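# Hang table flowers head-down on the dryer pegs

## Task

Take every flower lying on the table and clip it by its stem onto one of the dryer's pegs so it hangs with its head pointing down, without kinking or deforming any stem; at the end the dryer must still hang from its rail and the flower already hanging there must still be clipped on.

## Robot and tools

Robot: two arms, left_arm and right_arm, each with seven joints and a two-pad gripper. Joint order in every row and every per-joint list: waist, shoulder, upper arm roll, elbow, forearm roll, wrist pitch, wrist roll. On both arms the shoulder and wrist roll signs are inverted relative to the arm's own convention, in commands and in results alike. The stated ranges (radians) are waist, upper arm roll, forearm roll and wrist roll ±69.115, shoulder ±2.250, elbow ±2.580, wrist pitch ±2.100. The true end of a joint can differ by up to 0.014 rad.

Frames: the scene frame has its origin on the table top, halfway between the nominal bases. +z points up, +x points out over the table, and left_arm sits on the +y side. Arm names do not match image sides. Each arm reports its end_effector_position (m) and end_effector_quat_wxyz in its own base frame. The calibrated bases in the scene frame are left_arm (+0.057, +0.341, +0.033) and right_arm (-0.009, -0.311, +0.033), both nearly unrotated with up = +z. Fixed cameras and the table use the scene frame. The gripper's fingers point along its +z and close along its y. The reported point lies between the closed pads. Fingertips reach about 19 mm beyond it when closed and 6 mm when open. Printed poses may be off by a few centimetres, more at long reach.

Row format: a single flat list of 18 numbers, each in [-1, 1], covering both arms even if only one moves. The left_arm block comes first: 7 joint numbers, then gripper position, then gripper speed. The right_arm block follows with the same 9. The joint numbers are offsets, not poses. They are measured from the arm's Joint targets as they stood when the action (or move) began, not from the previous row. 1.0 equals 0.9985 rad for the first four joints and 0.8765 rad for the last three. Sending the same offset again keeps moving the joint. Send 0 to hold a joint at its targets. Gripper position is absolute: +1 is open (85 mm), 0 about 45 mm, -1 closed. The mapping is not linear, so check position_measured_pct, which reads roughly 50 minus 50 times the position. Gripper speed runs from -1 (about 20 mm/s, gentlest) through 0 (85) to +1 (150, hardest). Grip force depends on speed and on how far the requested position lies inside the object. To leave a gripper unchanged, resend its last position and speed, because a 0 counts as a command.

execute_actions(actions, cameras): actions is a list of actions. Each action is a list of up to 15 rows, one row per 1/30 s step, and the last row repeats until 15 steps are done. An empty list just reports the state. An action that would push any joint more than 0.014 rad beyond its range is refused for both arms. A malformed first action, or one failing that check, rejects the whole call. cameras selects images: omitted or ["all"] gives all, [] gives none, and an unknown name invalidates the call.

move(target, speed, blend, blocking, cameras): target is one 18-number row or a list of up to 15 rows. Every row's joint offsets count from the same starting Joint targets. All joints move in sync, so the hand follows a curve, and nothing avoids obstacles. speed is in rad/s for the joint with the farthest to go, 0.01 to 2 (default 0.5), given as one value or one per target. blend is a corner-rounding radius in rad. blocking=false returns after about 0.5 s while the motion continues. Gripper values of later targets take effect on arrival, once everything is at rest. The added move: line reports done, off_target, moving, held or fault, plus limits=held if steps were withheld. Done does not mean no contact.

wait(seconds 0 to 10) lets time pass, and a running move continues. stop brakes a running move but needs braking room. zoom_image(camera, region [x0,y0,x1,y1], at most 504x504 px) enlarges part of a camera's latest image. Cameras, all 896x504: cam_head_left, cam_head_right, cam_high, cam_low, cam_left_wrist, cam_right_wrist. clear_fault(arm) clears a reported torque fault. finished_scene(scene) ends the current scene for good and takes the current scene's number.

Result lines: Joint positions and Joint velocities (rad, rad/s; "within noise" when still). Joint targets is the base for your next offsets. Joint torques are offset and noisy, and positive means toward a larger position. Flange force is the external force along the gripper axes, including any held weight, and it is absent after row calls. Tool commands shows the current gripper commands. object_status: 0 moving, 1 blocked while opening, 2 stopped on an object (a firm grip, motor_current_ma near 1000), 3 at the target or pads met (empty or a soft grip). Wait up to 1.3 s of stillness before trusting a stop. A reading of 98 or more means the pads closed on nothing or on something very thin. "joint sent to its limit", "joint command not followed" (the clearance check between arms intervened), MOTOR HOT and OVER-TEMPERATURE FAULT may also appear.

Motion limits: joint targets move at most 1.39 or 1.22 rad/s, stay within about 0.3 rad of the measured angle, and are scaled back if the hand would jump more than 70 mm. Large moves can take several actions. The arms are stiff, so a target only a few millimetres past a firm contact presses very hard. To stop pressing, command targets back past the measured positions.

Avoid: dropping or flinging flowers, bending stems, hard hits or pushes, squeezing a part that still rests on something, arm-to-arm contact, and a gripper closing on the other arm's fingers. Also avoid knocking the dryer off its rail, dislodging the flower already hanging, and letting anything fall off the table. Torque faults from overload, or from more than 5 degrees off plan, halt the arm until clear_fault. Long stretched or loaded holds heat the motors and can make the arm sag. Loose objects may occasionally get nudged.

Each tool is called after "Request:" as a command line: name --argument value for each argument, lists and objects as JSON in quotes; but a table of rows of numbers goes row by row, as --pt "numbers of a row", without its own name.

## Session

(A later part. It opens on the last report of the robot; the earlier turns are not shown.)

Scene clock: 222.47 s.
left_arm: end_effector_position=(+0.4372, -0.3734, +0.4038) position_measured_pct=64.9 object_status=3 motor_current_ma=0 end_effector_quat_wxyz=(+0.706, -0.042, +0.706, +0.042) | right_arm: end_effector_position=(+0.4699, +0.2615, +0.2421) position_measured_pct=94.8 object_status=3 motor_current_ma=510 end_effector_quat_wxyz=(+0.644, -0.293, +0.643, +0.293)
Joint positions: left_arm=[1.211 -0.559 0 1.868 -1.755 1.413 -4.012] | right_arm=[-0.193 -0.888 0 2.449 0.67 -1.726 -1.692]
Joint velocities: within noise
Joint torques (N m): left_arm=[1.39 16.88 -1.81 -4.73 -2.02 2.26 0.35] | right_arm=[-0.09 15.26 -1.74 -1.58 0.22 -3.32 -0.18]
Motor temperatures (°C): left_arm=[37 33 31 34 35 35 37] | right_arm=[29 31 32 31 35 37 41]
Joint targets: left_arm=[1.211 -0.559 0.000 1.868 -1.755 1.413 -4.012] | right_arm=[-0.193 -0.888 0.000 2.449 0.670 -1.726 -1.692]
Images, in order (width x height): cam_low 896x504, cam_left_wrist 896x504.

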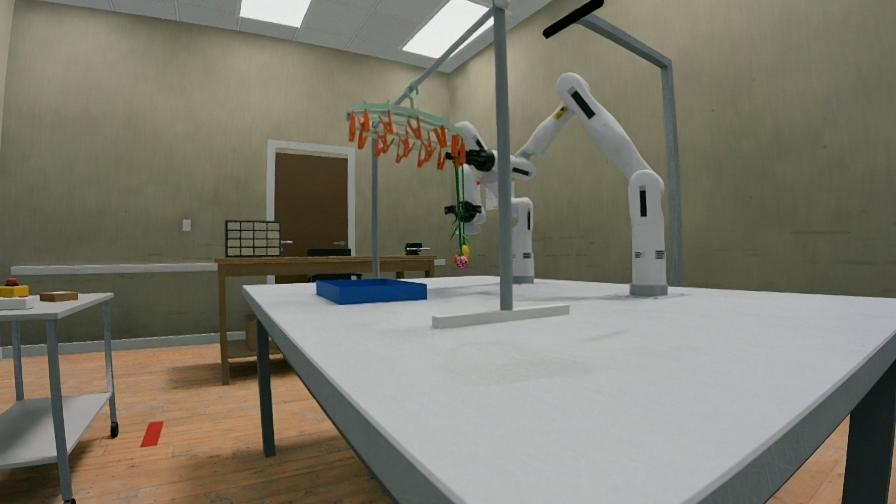

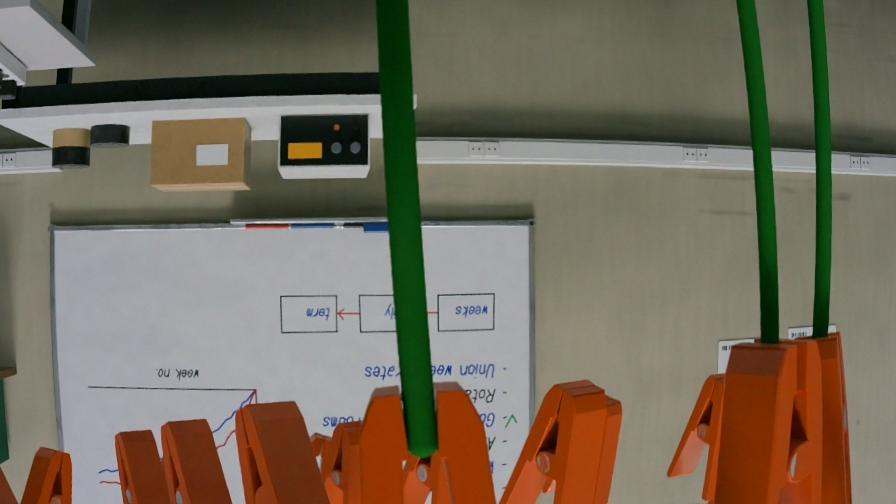

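Request:
execute_actions --actions '[[[0,0,0,0,0,0,0,-0.22,-1,0,0,0,0,0,0,0,-0.9,-1]],[[0,0,0,0,0,0,0,-0.14,-1,0,0,0,0,0,0,0,-0.9,-1]],[[0,0,0,0,0,0,0,-0.06,-1,0,0,0,0,0,0,0,-0.9,-1]]]' --cameras '["cam_low","cam_left_wrist"]'

Request:
zoom_image --camera "cam_low" --region '[440, 150, 480, 190]'

Request:
execute_actions --actions '[[[0,0,0,0,0,0,0,-0.06,-1,0,0,0,0,0,0,0,-0.84,-1]],[[0,0,0,0,0,0,0,-0.06,-1,0,0,0,0,0,0,0,-0.78,-1]]]' --cameras '["cam_low","cam_left_wrist","cam_right_wrist"]'

Scene clock: 224.90 s.
left_arm: end_effector_position=(+0.4372, -0.3734, +0.4038) position_measured_pct=52.8 object_status=3 motor_current_ma=0 end_effector_quat_wxyz=(+0.706, -0.042, +0.706, +0.042) | right_arm: end_effector_position=(+0.4699, +0.2615, +0.2421) position_measured_pct=94.8 object_status=3 motor_current_ma=510 end_effector_quat_wxyz=(+0.644, -0.293, +0.643, +0.293)
Joint positions: left_arm=[1.211 -0.559 0 1.868 -1.755 1.413 -4.012] | right_arm=[-0.193 -0.888 0 2.449 0.67 -1.726 -1.692]
Joint velocities: within noise
Joint torques (N m): left_arm=[1.34 16.95 -1.86 -4.72 -1.99 2.25 0.29] | right_arm=[-0.08 15.26 -1.74 -1.5 0.26 -3.28 -0.15]
Motor temperatures (°C): left_arm=[37 33 31 34 35 35 37] | right_arm=[29 31 32 31 35 37 41]
Joint targets: left_arm=[1.211 -0.559 0.000 1.868 -1.755 1.413 -4.012] | right_arm=[-0.193 -0.888 0.000 2.449 0.670 -1.726 -1.692]
Images, in order (width x height): cam_low 896x504, cam_left_wrist 896x504.

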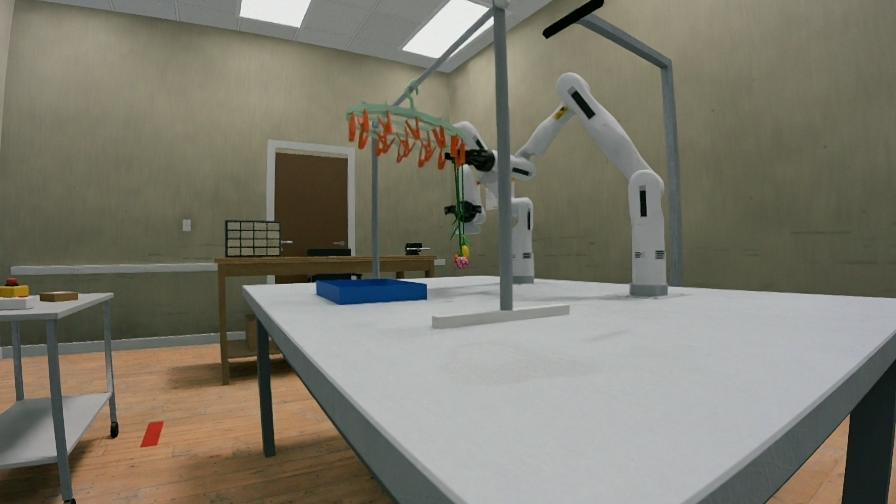

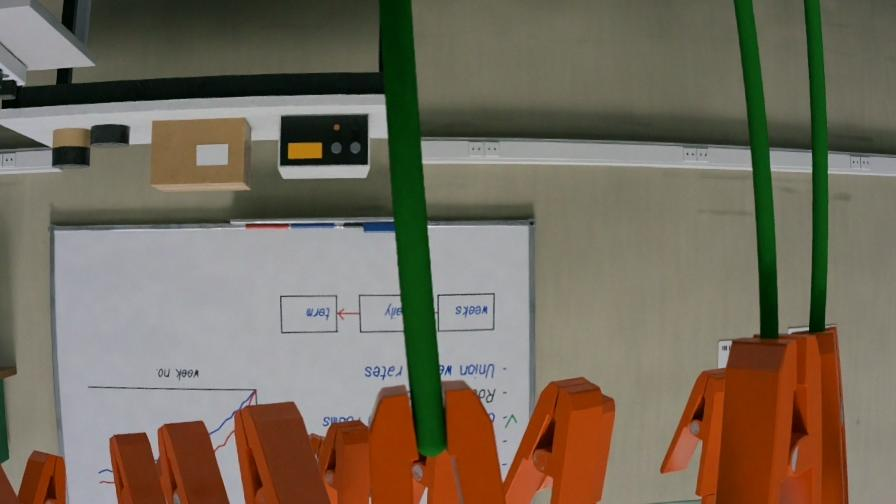

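Scaled by 12.600 from the camera's 896x504 image, which has a finer 1280x720 frame.

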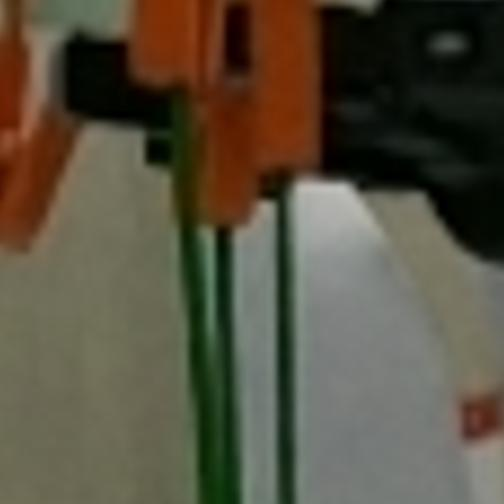

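Scene clock: 226.10 s.
left_arm: end_effector_position=(+0.4372, -0.3734, +0.4038) position_measured_pct=52.8 object_status=3 motor_current_ma=0 end_effector_quat_wxyz=(+0.706, -0.042, +0.706, +0.042) | right_arm: end_effector_position=(+0.4699, +0.2615, +0.2421) position_measured_pct=89.2 object_status=3 motor_current_ma=0 end_effector_quat_wxyz=(+0.644, -0.293, +0.643, +0.293)
Joint positions: left_arm=[1.211 -0.559 0 1.868 -1.755 1.413 -4.012] | right_arm=[-0.193 -0.888 0 2.449 0.67 -1.726 -1.692]
Joint velocities: within noise
Joint torques (N m): left_arm=[1.3 16.98 -1.79 -4.69 -2.03 2.28 0.3] | right_arm=[-0.04 15.14 -1.77 -1.5 0.28 -3.26 -0.19]
Motor temperatures (°C): left_arm=[37 33 31 34 35 35 37] | right_arm=[29 31 32 31 35 37 41]
Joint targets: left_arm=[1.211 -0.559 0.000 1.868 -1.755 1.413 -4.012] | right_arm=[-0.193 -0.888 0.000 2.449 0.670 -1.726 -1.692]
Images, in order (width x height): cam_low 896x504, cam_left_wrist 896x504, cam_right_wrist 896x504.

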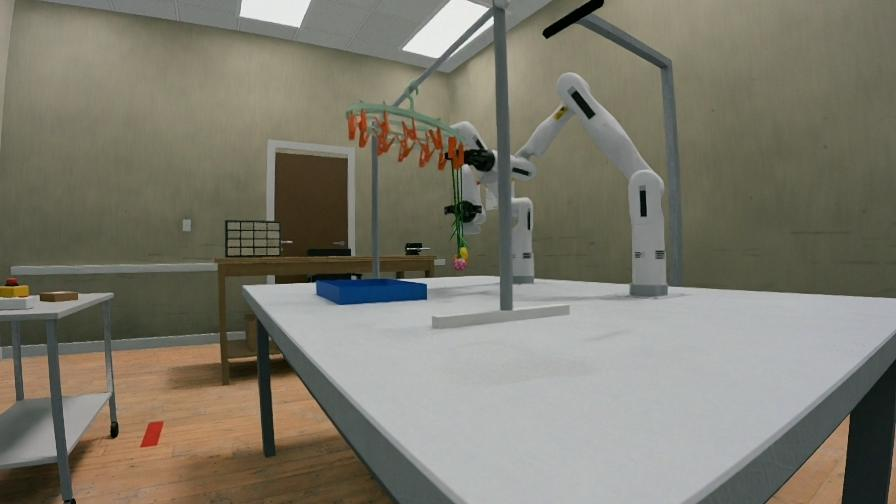

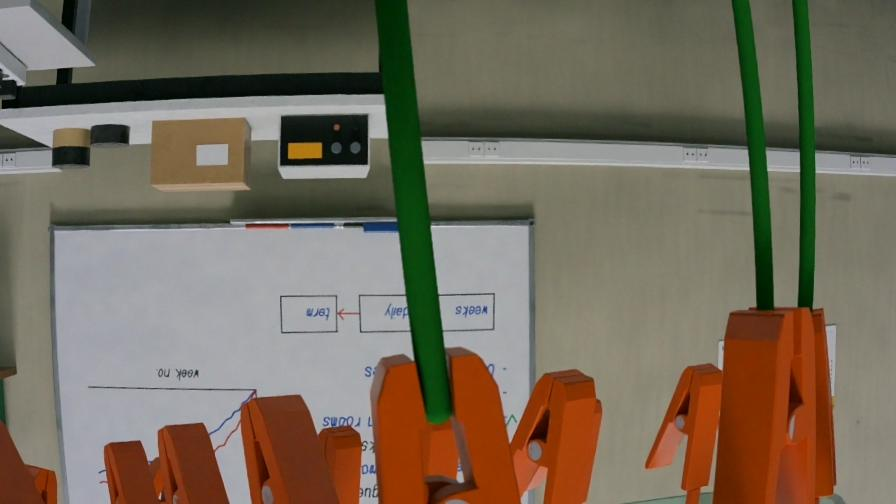

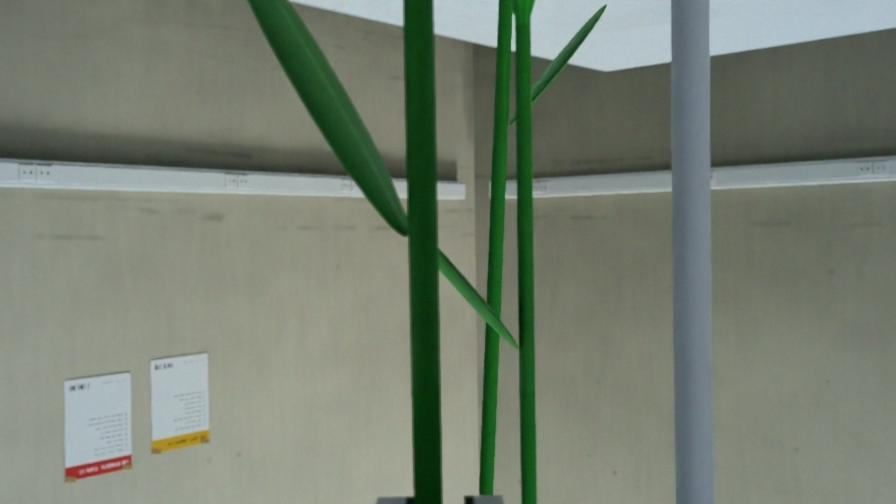

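Request:
execute_actions --actions '[[[0,0,0,0,0,0,0,0.05,-1,0,0,0,0,0,0,0,-0.5,-1]],[[0,0,0,0,0,0,0,0.15,-1,0,0,0,0,0,0,0,-0.2,-1]],[[0,0,0,0,0,0,0,0.15,-1,0,0,0,0,0,0,0,0.1,-1]]]' --cameras '["cam_low","cam_left_wrist","cam_right_wrist"]'

Request:
zoom_image --camera "cam_low" --region '[420, 120, 510, 290]'

Scene clock: 228.87 s.
left_arm: end_effector_position=(+0.4372, -0.3734, +0.4038) position_measured_pct=42.4 object_status=3 motor_current_ma=0 end_effector_quat_wxyz=(+0.706, -0.042, +0.706, +0.042) | right_arm: end_effector_position=(+0.4699, +0.2615, +0.2421) position_measured_pct=45.0 object_status=0 motor_current_ma=0 end_effector_quat_wxyz=(+0.644, -0.293, +0.643, +0.293)
Joint positions: left_arm=[1.211 -0.559 0 1.868 -1.755 1.413 -4.012] | right_arm=[-0.193 -0.888 0 2.449 0.67 -1.726 -1.692]
Joint velocities: within noise
Joint torques (N m): left_arm=[1.33 17.05 -1.89 -4.8 -2.04 2.26 0.29] | right_arm=[-0.07 15.21 -1.67 -1.56 0.27 -3.31 -0.24]
Motor temperatures (°C): left_arm=[37 33 31 34 35 35 37] | right_arm=[29 31 32 31 35 37 41]
Joint targets: left_arm=[1.211 -0.559 0.000 1.868 -1.755 1.413 -4.012] | right_arm=[-0.193 -0.888 0.000 2.449 0.670 -1.726 -1.692]
Images, in order (width x height): cam_low 896x504, cam_left_wrist 896x504, cam_right_wrist 896x504.

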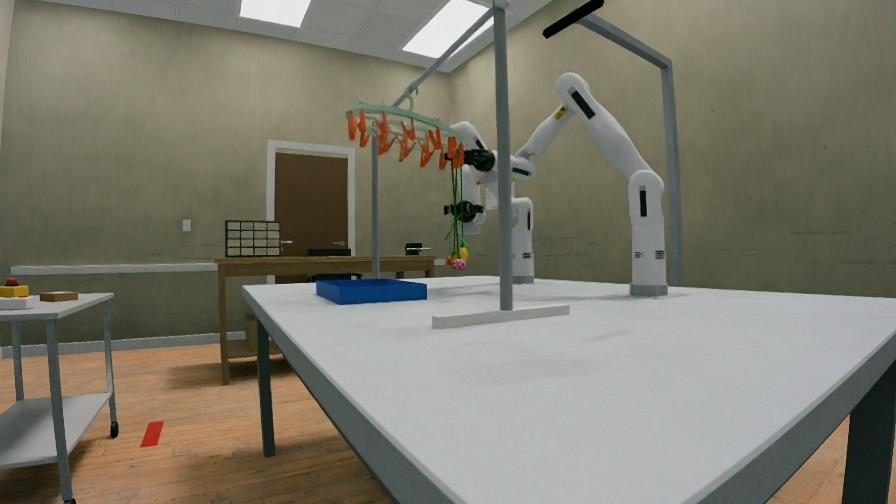

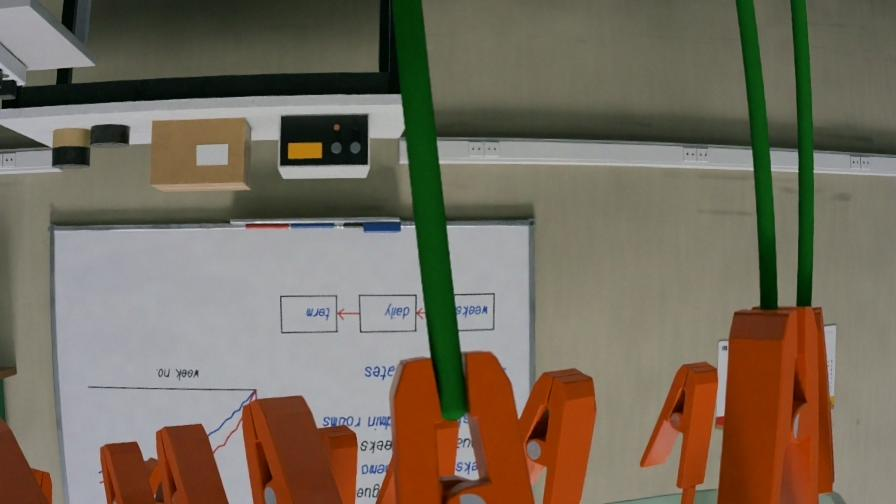

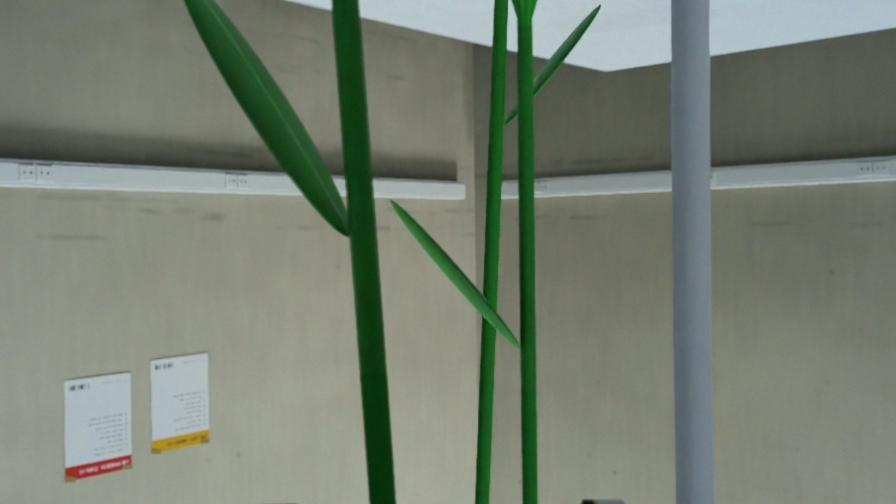

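Scaled by 2.965 from the camera's 896x504 image, which has a finer 1280x720 frame.

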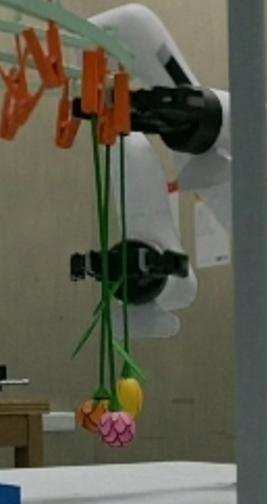

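Request:
move --target '[0,0,0,0,0,0,0,0.15,-1,0.1347,-0.0349,0,0.1072,0.1759,-0.0909,-0.142,0.1,-1]' --speed 0.12 --cameras '["cam_low","cam_head_right"]'

Request:
move --target '[0,-0.0268,0,0.0125,-0.0068,0.0083,-0.0444,0.15,-1,0,0,0,0,0,0,0,0.1,-1]' --speed 0.05 --cameras '["cam_low","cam_left_wrist"]'

Request:
zoom_image --camera "cam_low" --region '[420, 120, 510, 290]'

Scene clock: 233.40 s.
left_arm: end_effector_position=(+0.4372, -0.3734, +0.4038) position_measured_pct=42.4 object_status=3 motor_current_ma=0 end_effector_quat_wxyz=(+0.706, -0.042, +0.706, +0.042) | right_arm: end_effector_position=(+0.4372, +0.2237, +0.2422) position_measured_pct=45.0 object_status=3 motor_current_ma=0 end_effector_quat_wxyz=(+0.644, -0.293, +0.643, +0.293)
Joint positions: left_arm=[1.211 -0.559 0 1.868 -1.755 1.413 -4.012] | right_arm=[-0.059 -0.923 0 2.556 0.824 -1.805 -1.816]
Joint velocities: within noise
Joint torques (N m): left_arm=[1.3 17.03 -1.83 -4.71 -2.06 2.29 0.29] | right_arm=[0.19 14.08 -1.98 -0.01 0.4 -3.22 -0.13]
Motor temperatures (°C): left_arm=[37 33 31 34 35 35 37] | right_arm=[29 31 32 31 35 37 41]
Flange force (N): left_arm=[-2.3 -5.0 2.8] | right_arm=[-6.4 -1.5 -1.3]
Joint targets: left_arm=[1.211 -0.559 0.000 1.868 -1.755 1.413 -4.012] | right_arm=[-0.059 -0.923 0.000 2.556 0.824 -1.805 -1.816]
move: done
Images, in order (width x height): cam_head_right 896x504, cam_low 896x504.

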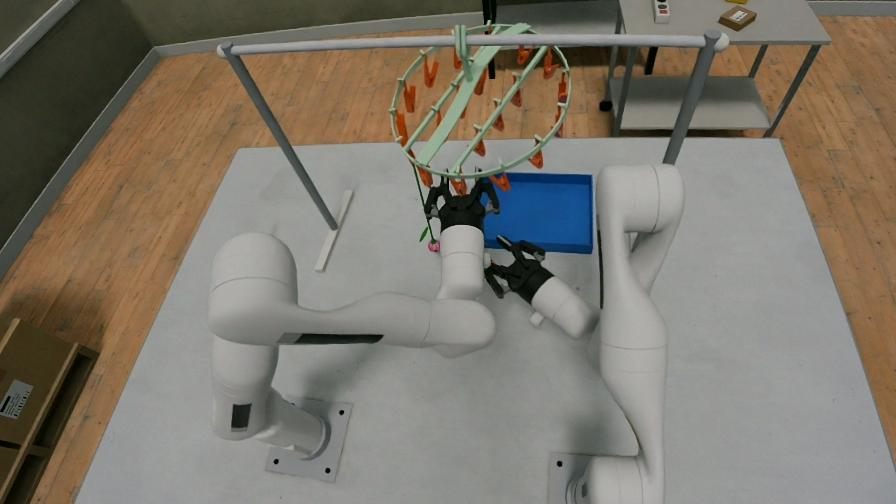

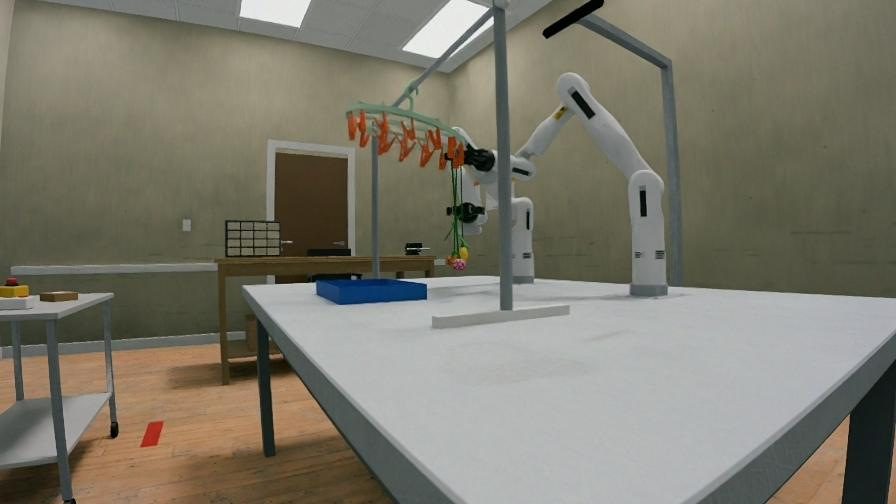

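Scene clock: 234.47 s.
left_arm: end_effector_position=(+0.4372, -0.3734, +0.3899) position_measured_pct=42.4 object_status=3 motor_current_ma=0 end_effector_quat_wxyz=(+0.706, -0.042, +0.706, +0.042) | right_arm: end_effector_position=(+0.4372, +0.2237, +0.2422) position_measured_pct=45.0 object_status=3 motor_current_ma=0 end_effector_quat_wxyz=(+0.644, -0.293, +0.643, +0.293)
Joint positions: left_arm=[1.211 -0.586 0 1.88 -1.761 1.42 -4.051] | right_arm=[-0.059 -0.923 0 2.556 0.824 -1.805 -1.816]
Joint velocities: within noise
Joint torques (N m): left_arm=[1.29 17.17 -1.83 -4.55 -1.9 2.36 0.29] | right_arm=[-0.06 14.15 -1.99 -0.08 0.53 -3.22 -0.18]
Motor temperatures (°C): left_arm=[37 33 31 34 35 35 37] | right_arm=[29 31 32 31 35 37 41]
Flange force (N): left_arm=[-2.1 -4.5 2.9] | right_arm=[-6.4 -1.5 -1.4]
Joint targets: left_arm=[1.211 -0.586 0.000 1.881 -1.761 1.420 -4.051] | right_arm=[-0.059 -0.923 0.000 2.556 0.824 -1.805 -1.816]
move: done
Images, in order (width x height): cam_low 896x504, cam_left_wrist 896x504.

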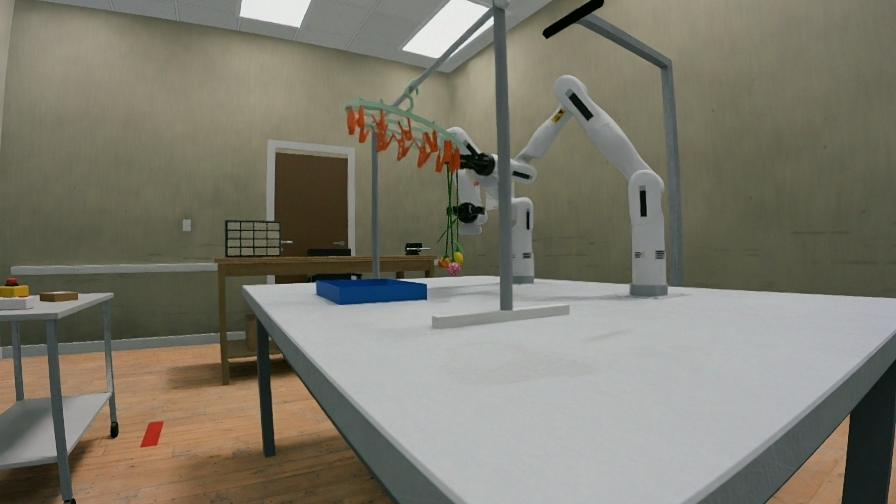

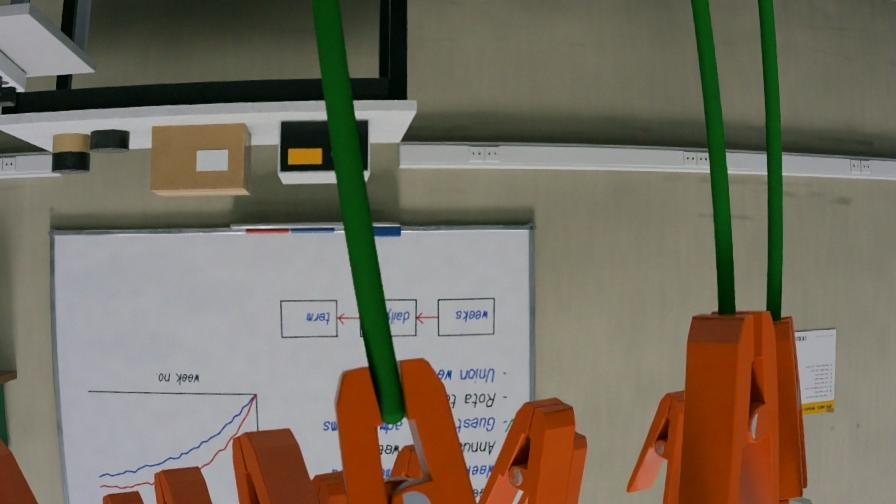

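Scaled by 2.965 from the camera's 896x504 image, which has a finer 1280x720 frame.

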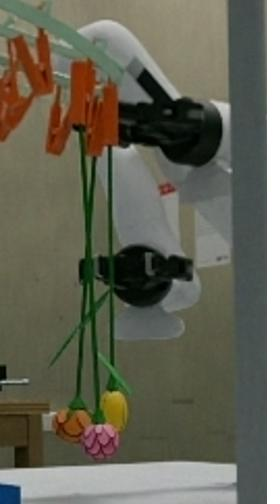

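Request:
move --target '[0,-0.0237,0,0.0094,-0.0055,0.0072,-0.0375,0.15,-1,0,0,0,0,0,0,0,0.1,-1]' --speed 0.05 --cameras '["cam_low","cam_left_wrist","cam_head_left","cam_head_right"]'

Request:
zoom_image --camera "cam_low" --region '[340, 80, 510, 250]'

Request:
zoom_image --camera "cam_head_left" --region '[450, 140, 550, 240]'

Scene clock: 236.57 s.
left_arm: end_effector_position=(+0.4372, -0.3734, +0.3779) position_measured_pct=42.4 object_status=3 motor_current_ma=0 end_effector_quat_wxyz=(+0.706, -0.042, +0.706, +0.042) | right_arm: end_effector_position=(+0.4372, +0.2237, +0.2422) position_measured_pct=45.0 object_status=3 motor_current_ma=0 end_effector_quat_wxyz=(+0.644, -0.293, +0.643, +0.293)
Joint positions: left_arm=[1.211 -0.609 0 1.89 -1.766 1.427 -4.084] | right_arm=[-0.059 -0.923 0 2.556 0.824 -1.805 -1.816]
Joint velocities: within noise
Joint torques (N m): left_arm=[1.35 17.15 -1.89 -4.18 -1.85 2.4 0.27] | right_arm=[-0.07 14.1 -1.95 -0.08 0.57 -3.26 -0.15]
Motor temperatures (°C): left_arm=[37 33 31 34 35 35 37] | right_arm=[29 31 32 31 35 37 41]
Flange force (N): left_arm=[-2.5 -4.8 2.9] | right_arm=[-6.6 -1.5 -1.2]
Joint targets: left_arm=[1.211 -0.609 0.000 1.890 -1.766 1.427 -4.084] | right_arm=[-0.059 -0.923 0.000 2.556 0.824 -1.805 -1.816]
move: done
Images, in order (width x height): cam_head_left 896x504, cam_head_right 896x504, cam_low 896x504, cam_left_wrist 896x504.

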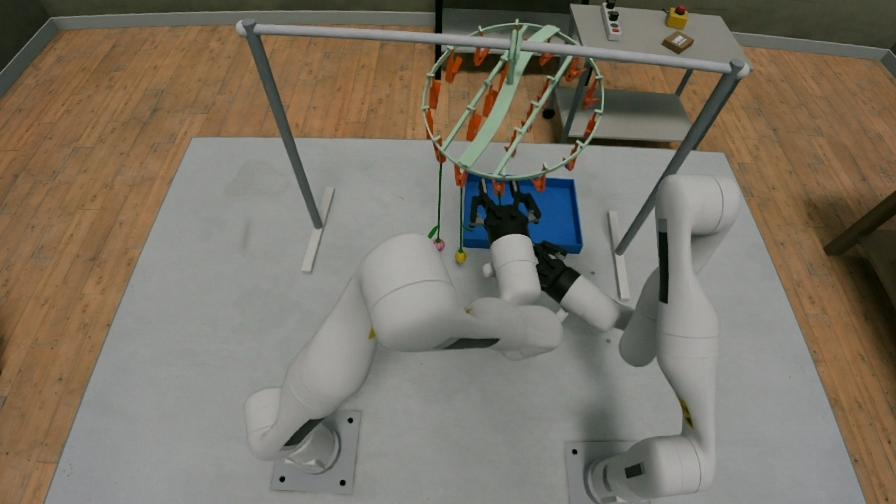

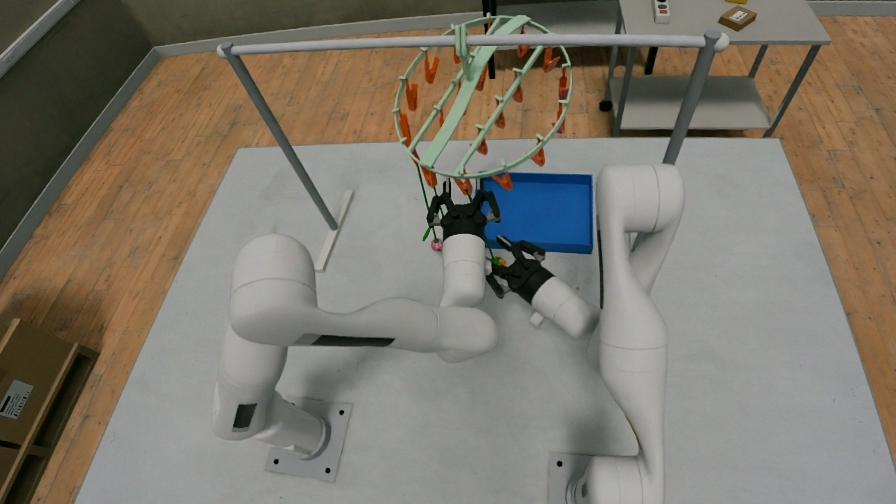

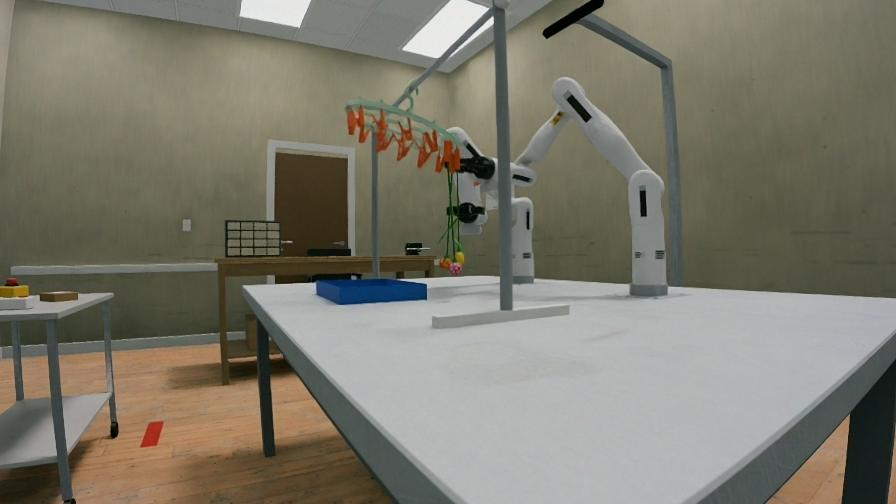

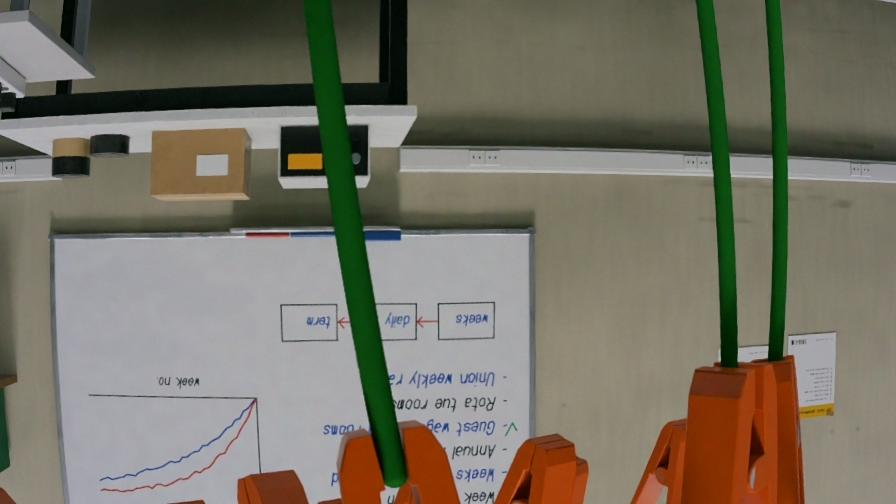

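Scaled by 2.965 from the camera's 896x504 image, which has a finer 1280x720 frame.

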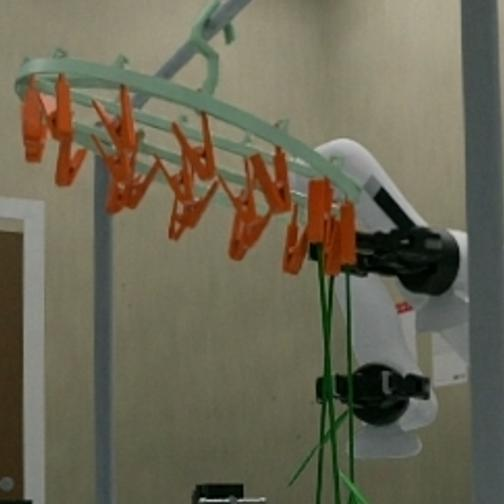

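Scaled by 5.040 from the camera's 896x504 image, which has a finer 1280x720 frame.

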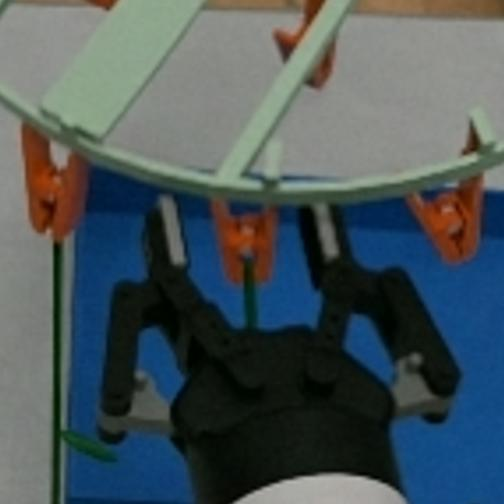

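Request:
move --target '[0.2102,0.0106,0,0.0242,0.193,0.143,0.0004,0.15,-1,0,0,0,0,0,0,0,0.1,-1]' --speed 0.1 --cameras '["cam_low","cam_left_wrist","cam_head_left","cam_head_right","cam_high"]'

Request:
zoom_image --camera "cam_low" --region '[340, 80, 510, 290]'

Scene clock: 240.07 s.
left_arm: end_effector_position=(+0.3479, -0.3840, +0.3779) position_measured_pct=42.4 object_status=3 motor_current_ma=0 end_effector_quat_wxyz=(+0.706, -0.042, +0.706, +0.042) | right_arm: end_effector_position=(+0.4372, +0.2237, +0.2422) position_measured_pct=45.0 object_status=3 motor_current_ma=0 end_effector_quat_wxyz=(+0.644, -0.293, +0.643, +0.293)
Joint positions: left_arm=[1.421 -0.599 0 1.914 -1.597 1.552 -4.083] | right_arm=[-0.059 -0.923 0 2.556 0.824 -1.805 -1.816]
Joint velocities: within noise
Joint torques (N m): left_arm=[1.09 16.37 -1.93 -3.53 -1.84 2.37 0.26] | right_arm=[-0.06 14.18 -2.01 -0.05 0.61 -3.26 -0.11]
Motor temperatures (°C): left_arm=[37 33 31 34 35 35 37] | right_arm=[29 31 32 31 35 37 41]
Flange force (N): left_arm=[-2.2 -5.1 1.3] | right_arm=[-6.2 -1.3 -1.2]
Joint targets: left_arm=[1.421 -0.599 0.000 1.914 -1.596 1.552 -4.083] | right_arm=[-0.059 -0.923 0.000 2.556 0.824 -1.805 -1.816]
move: done
Images, in order (width x height): cam_head_left 896x504, cam_head_right 896x504, cam_high 896x504, cam_low 896x504, cam_left_wrist 896x504.

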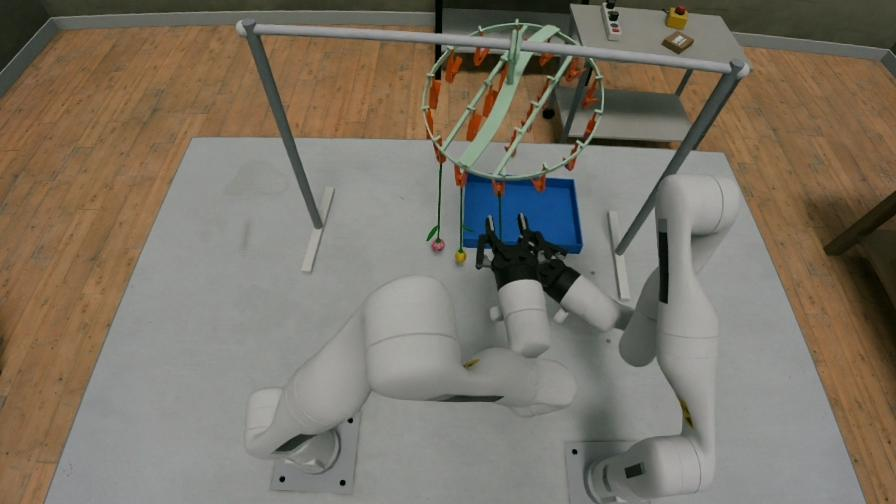

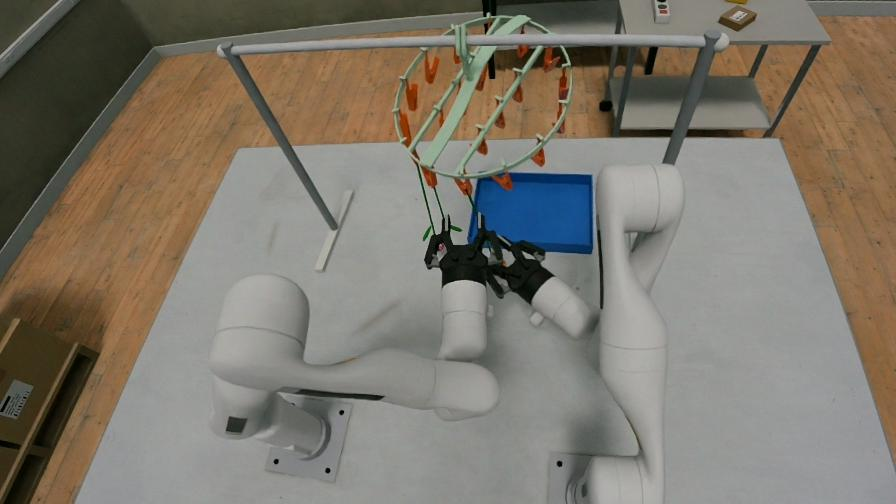

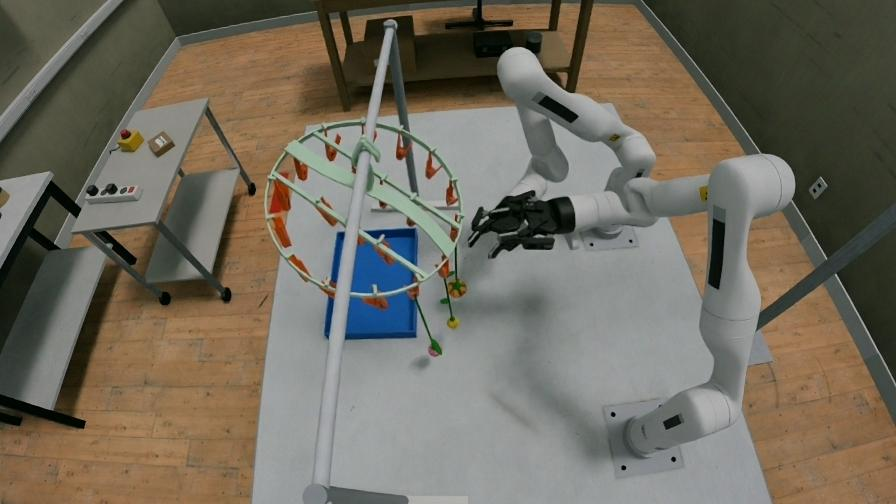

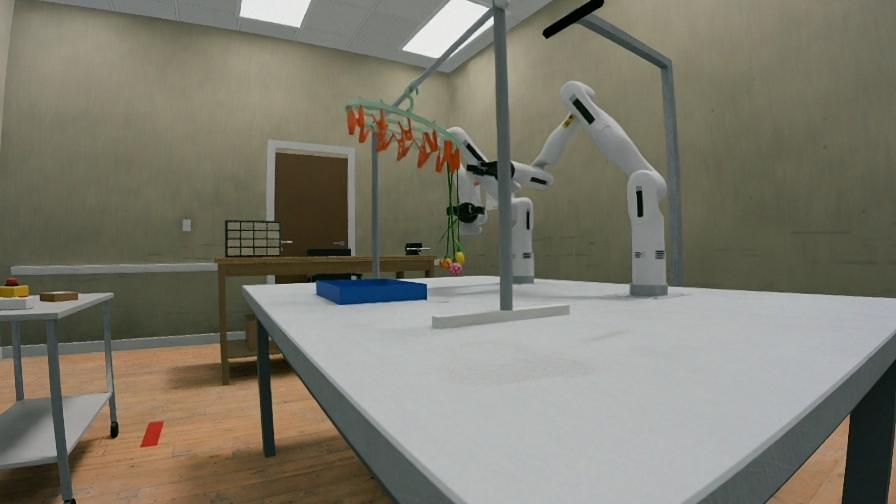

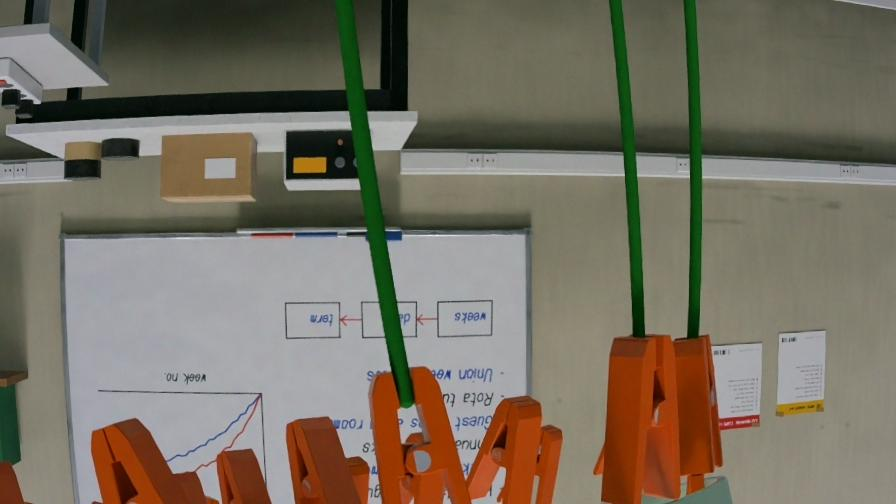

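Scaled by 2.400 from the camera's 896x504 image, which has a finer 1280x720 frame.

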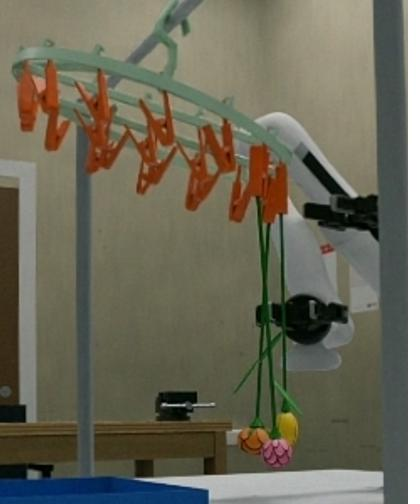

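Request:
execute_actions --actions '[]' --cameras '["cam_right_wrist","cam_head_right"]'

Request:
zoom_image --camera "cam_head_right" --region '[400, 160, 560, 300]'

Scene clock: 240.87 s.
left_arm: end_effector_position=(+0.3479, -0.3840, +0.3779) position_measured_pct=42.4 object_status=3 motor_current_ma=0 end_effector_quat_wxyz=(+0.706, -0.042, +0.706, +0.042) | right_arm: end_effector_position=(+0.4372, +0.2237, +0.2422) position_measured_pct=45.0 object_status=3 motor_current_ma=0 end_effector_quat_wxyz=(+0.644, -0.293, +0.643, +0.293)
Joint positions: left_arm=[1.421 -0.599 0 1.914 -1.596 1.552 -4.083] | right_arm=[-0.059 -0.923 0 2.556 0.824 -1.805 -1.816]
Joint velocities: within noise
Joint torques (N m): left_arm=[1.29 16.41 -1.9 -3.5 -1.84 2.36 0.3] | right_arm=[0.07 14.25 -2.05 -0.04 0.58 -3.19 -0.19]
Motor temperatures (°C): left_arm=[37 33 31 34 35 35 37] | right_arm=[29 31 32 31 35 37 41]
Flange force (N): left_arm=[-2.0 -5.2 1.7] | right_arm=[-6.0 -1.2 -1.1]
Joint targets: left_arm=[1.421 -0.599 0.000 1.914 -1.596 1.552 -4.083] | right_arm=[-0.059 -0.923 0.000 2.556 0.824 -1.805 -1.816]
Tool commands: left_gripper/position=+0.15 left_gripper/speed=-1.0 right_gripper/position=+0.1 right_gripper/speed=-1.0
Images, in order (width x height): cam_head_right 896x504, cam_right_wrist 896x504.

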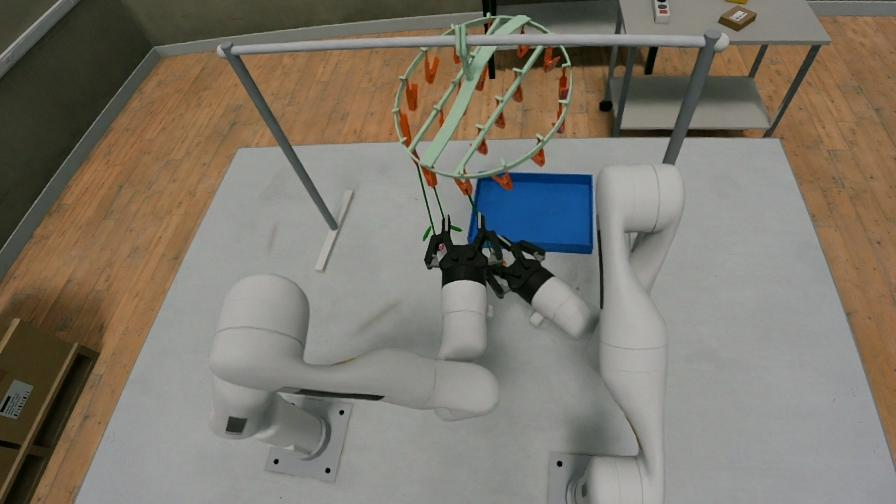

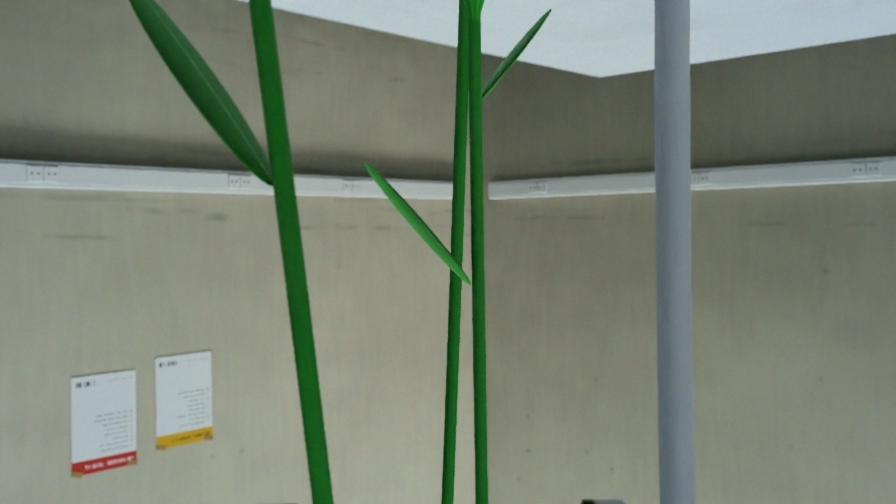

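Scaled by 3.150 from the camera's 896x504 image, which has a finer 1280x720 frame.

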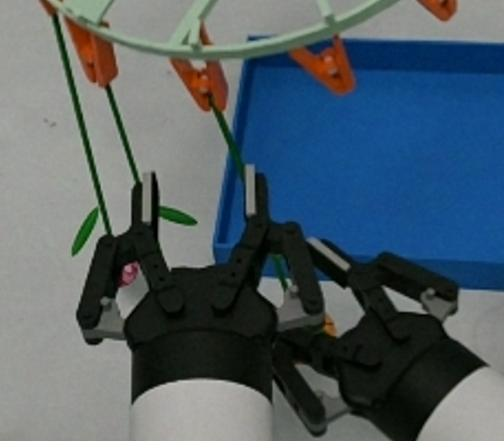

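Request:
finished_scene --scene 2

The scene is finished: the task was done.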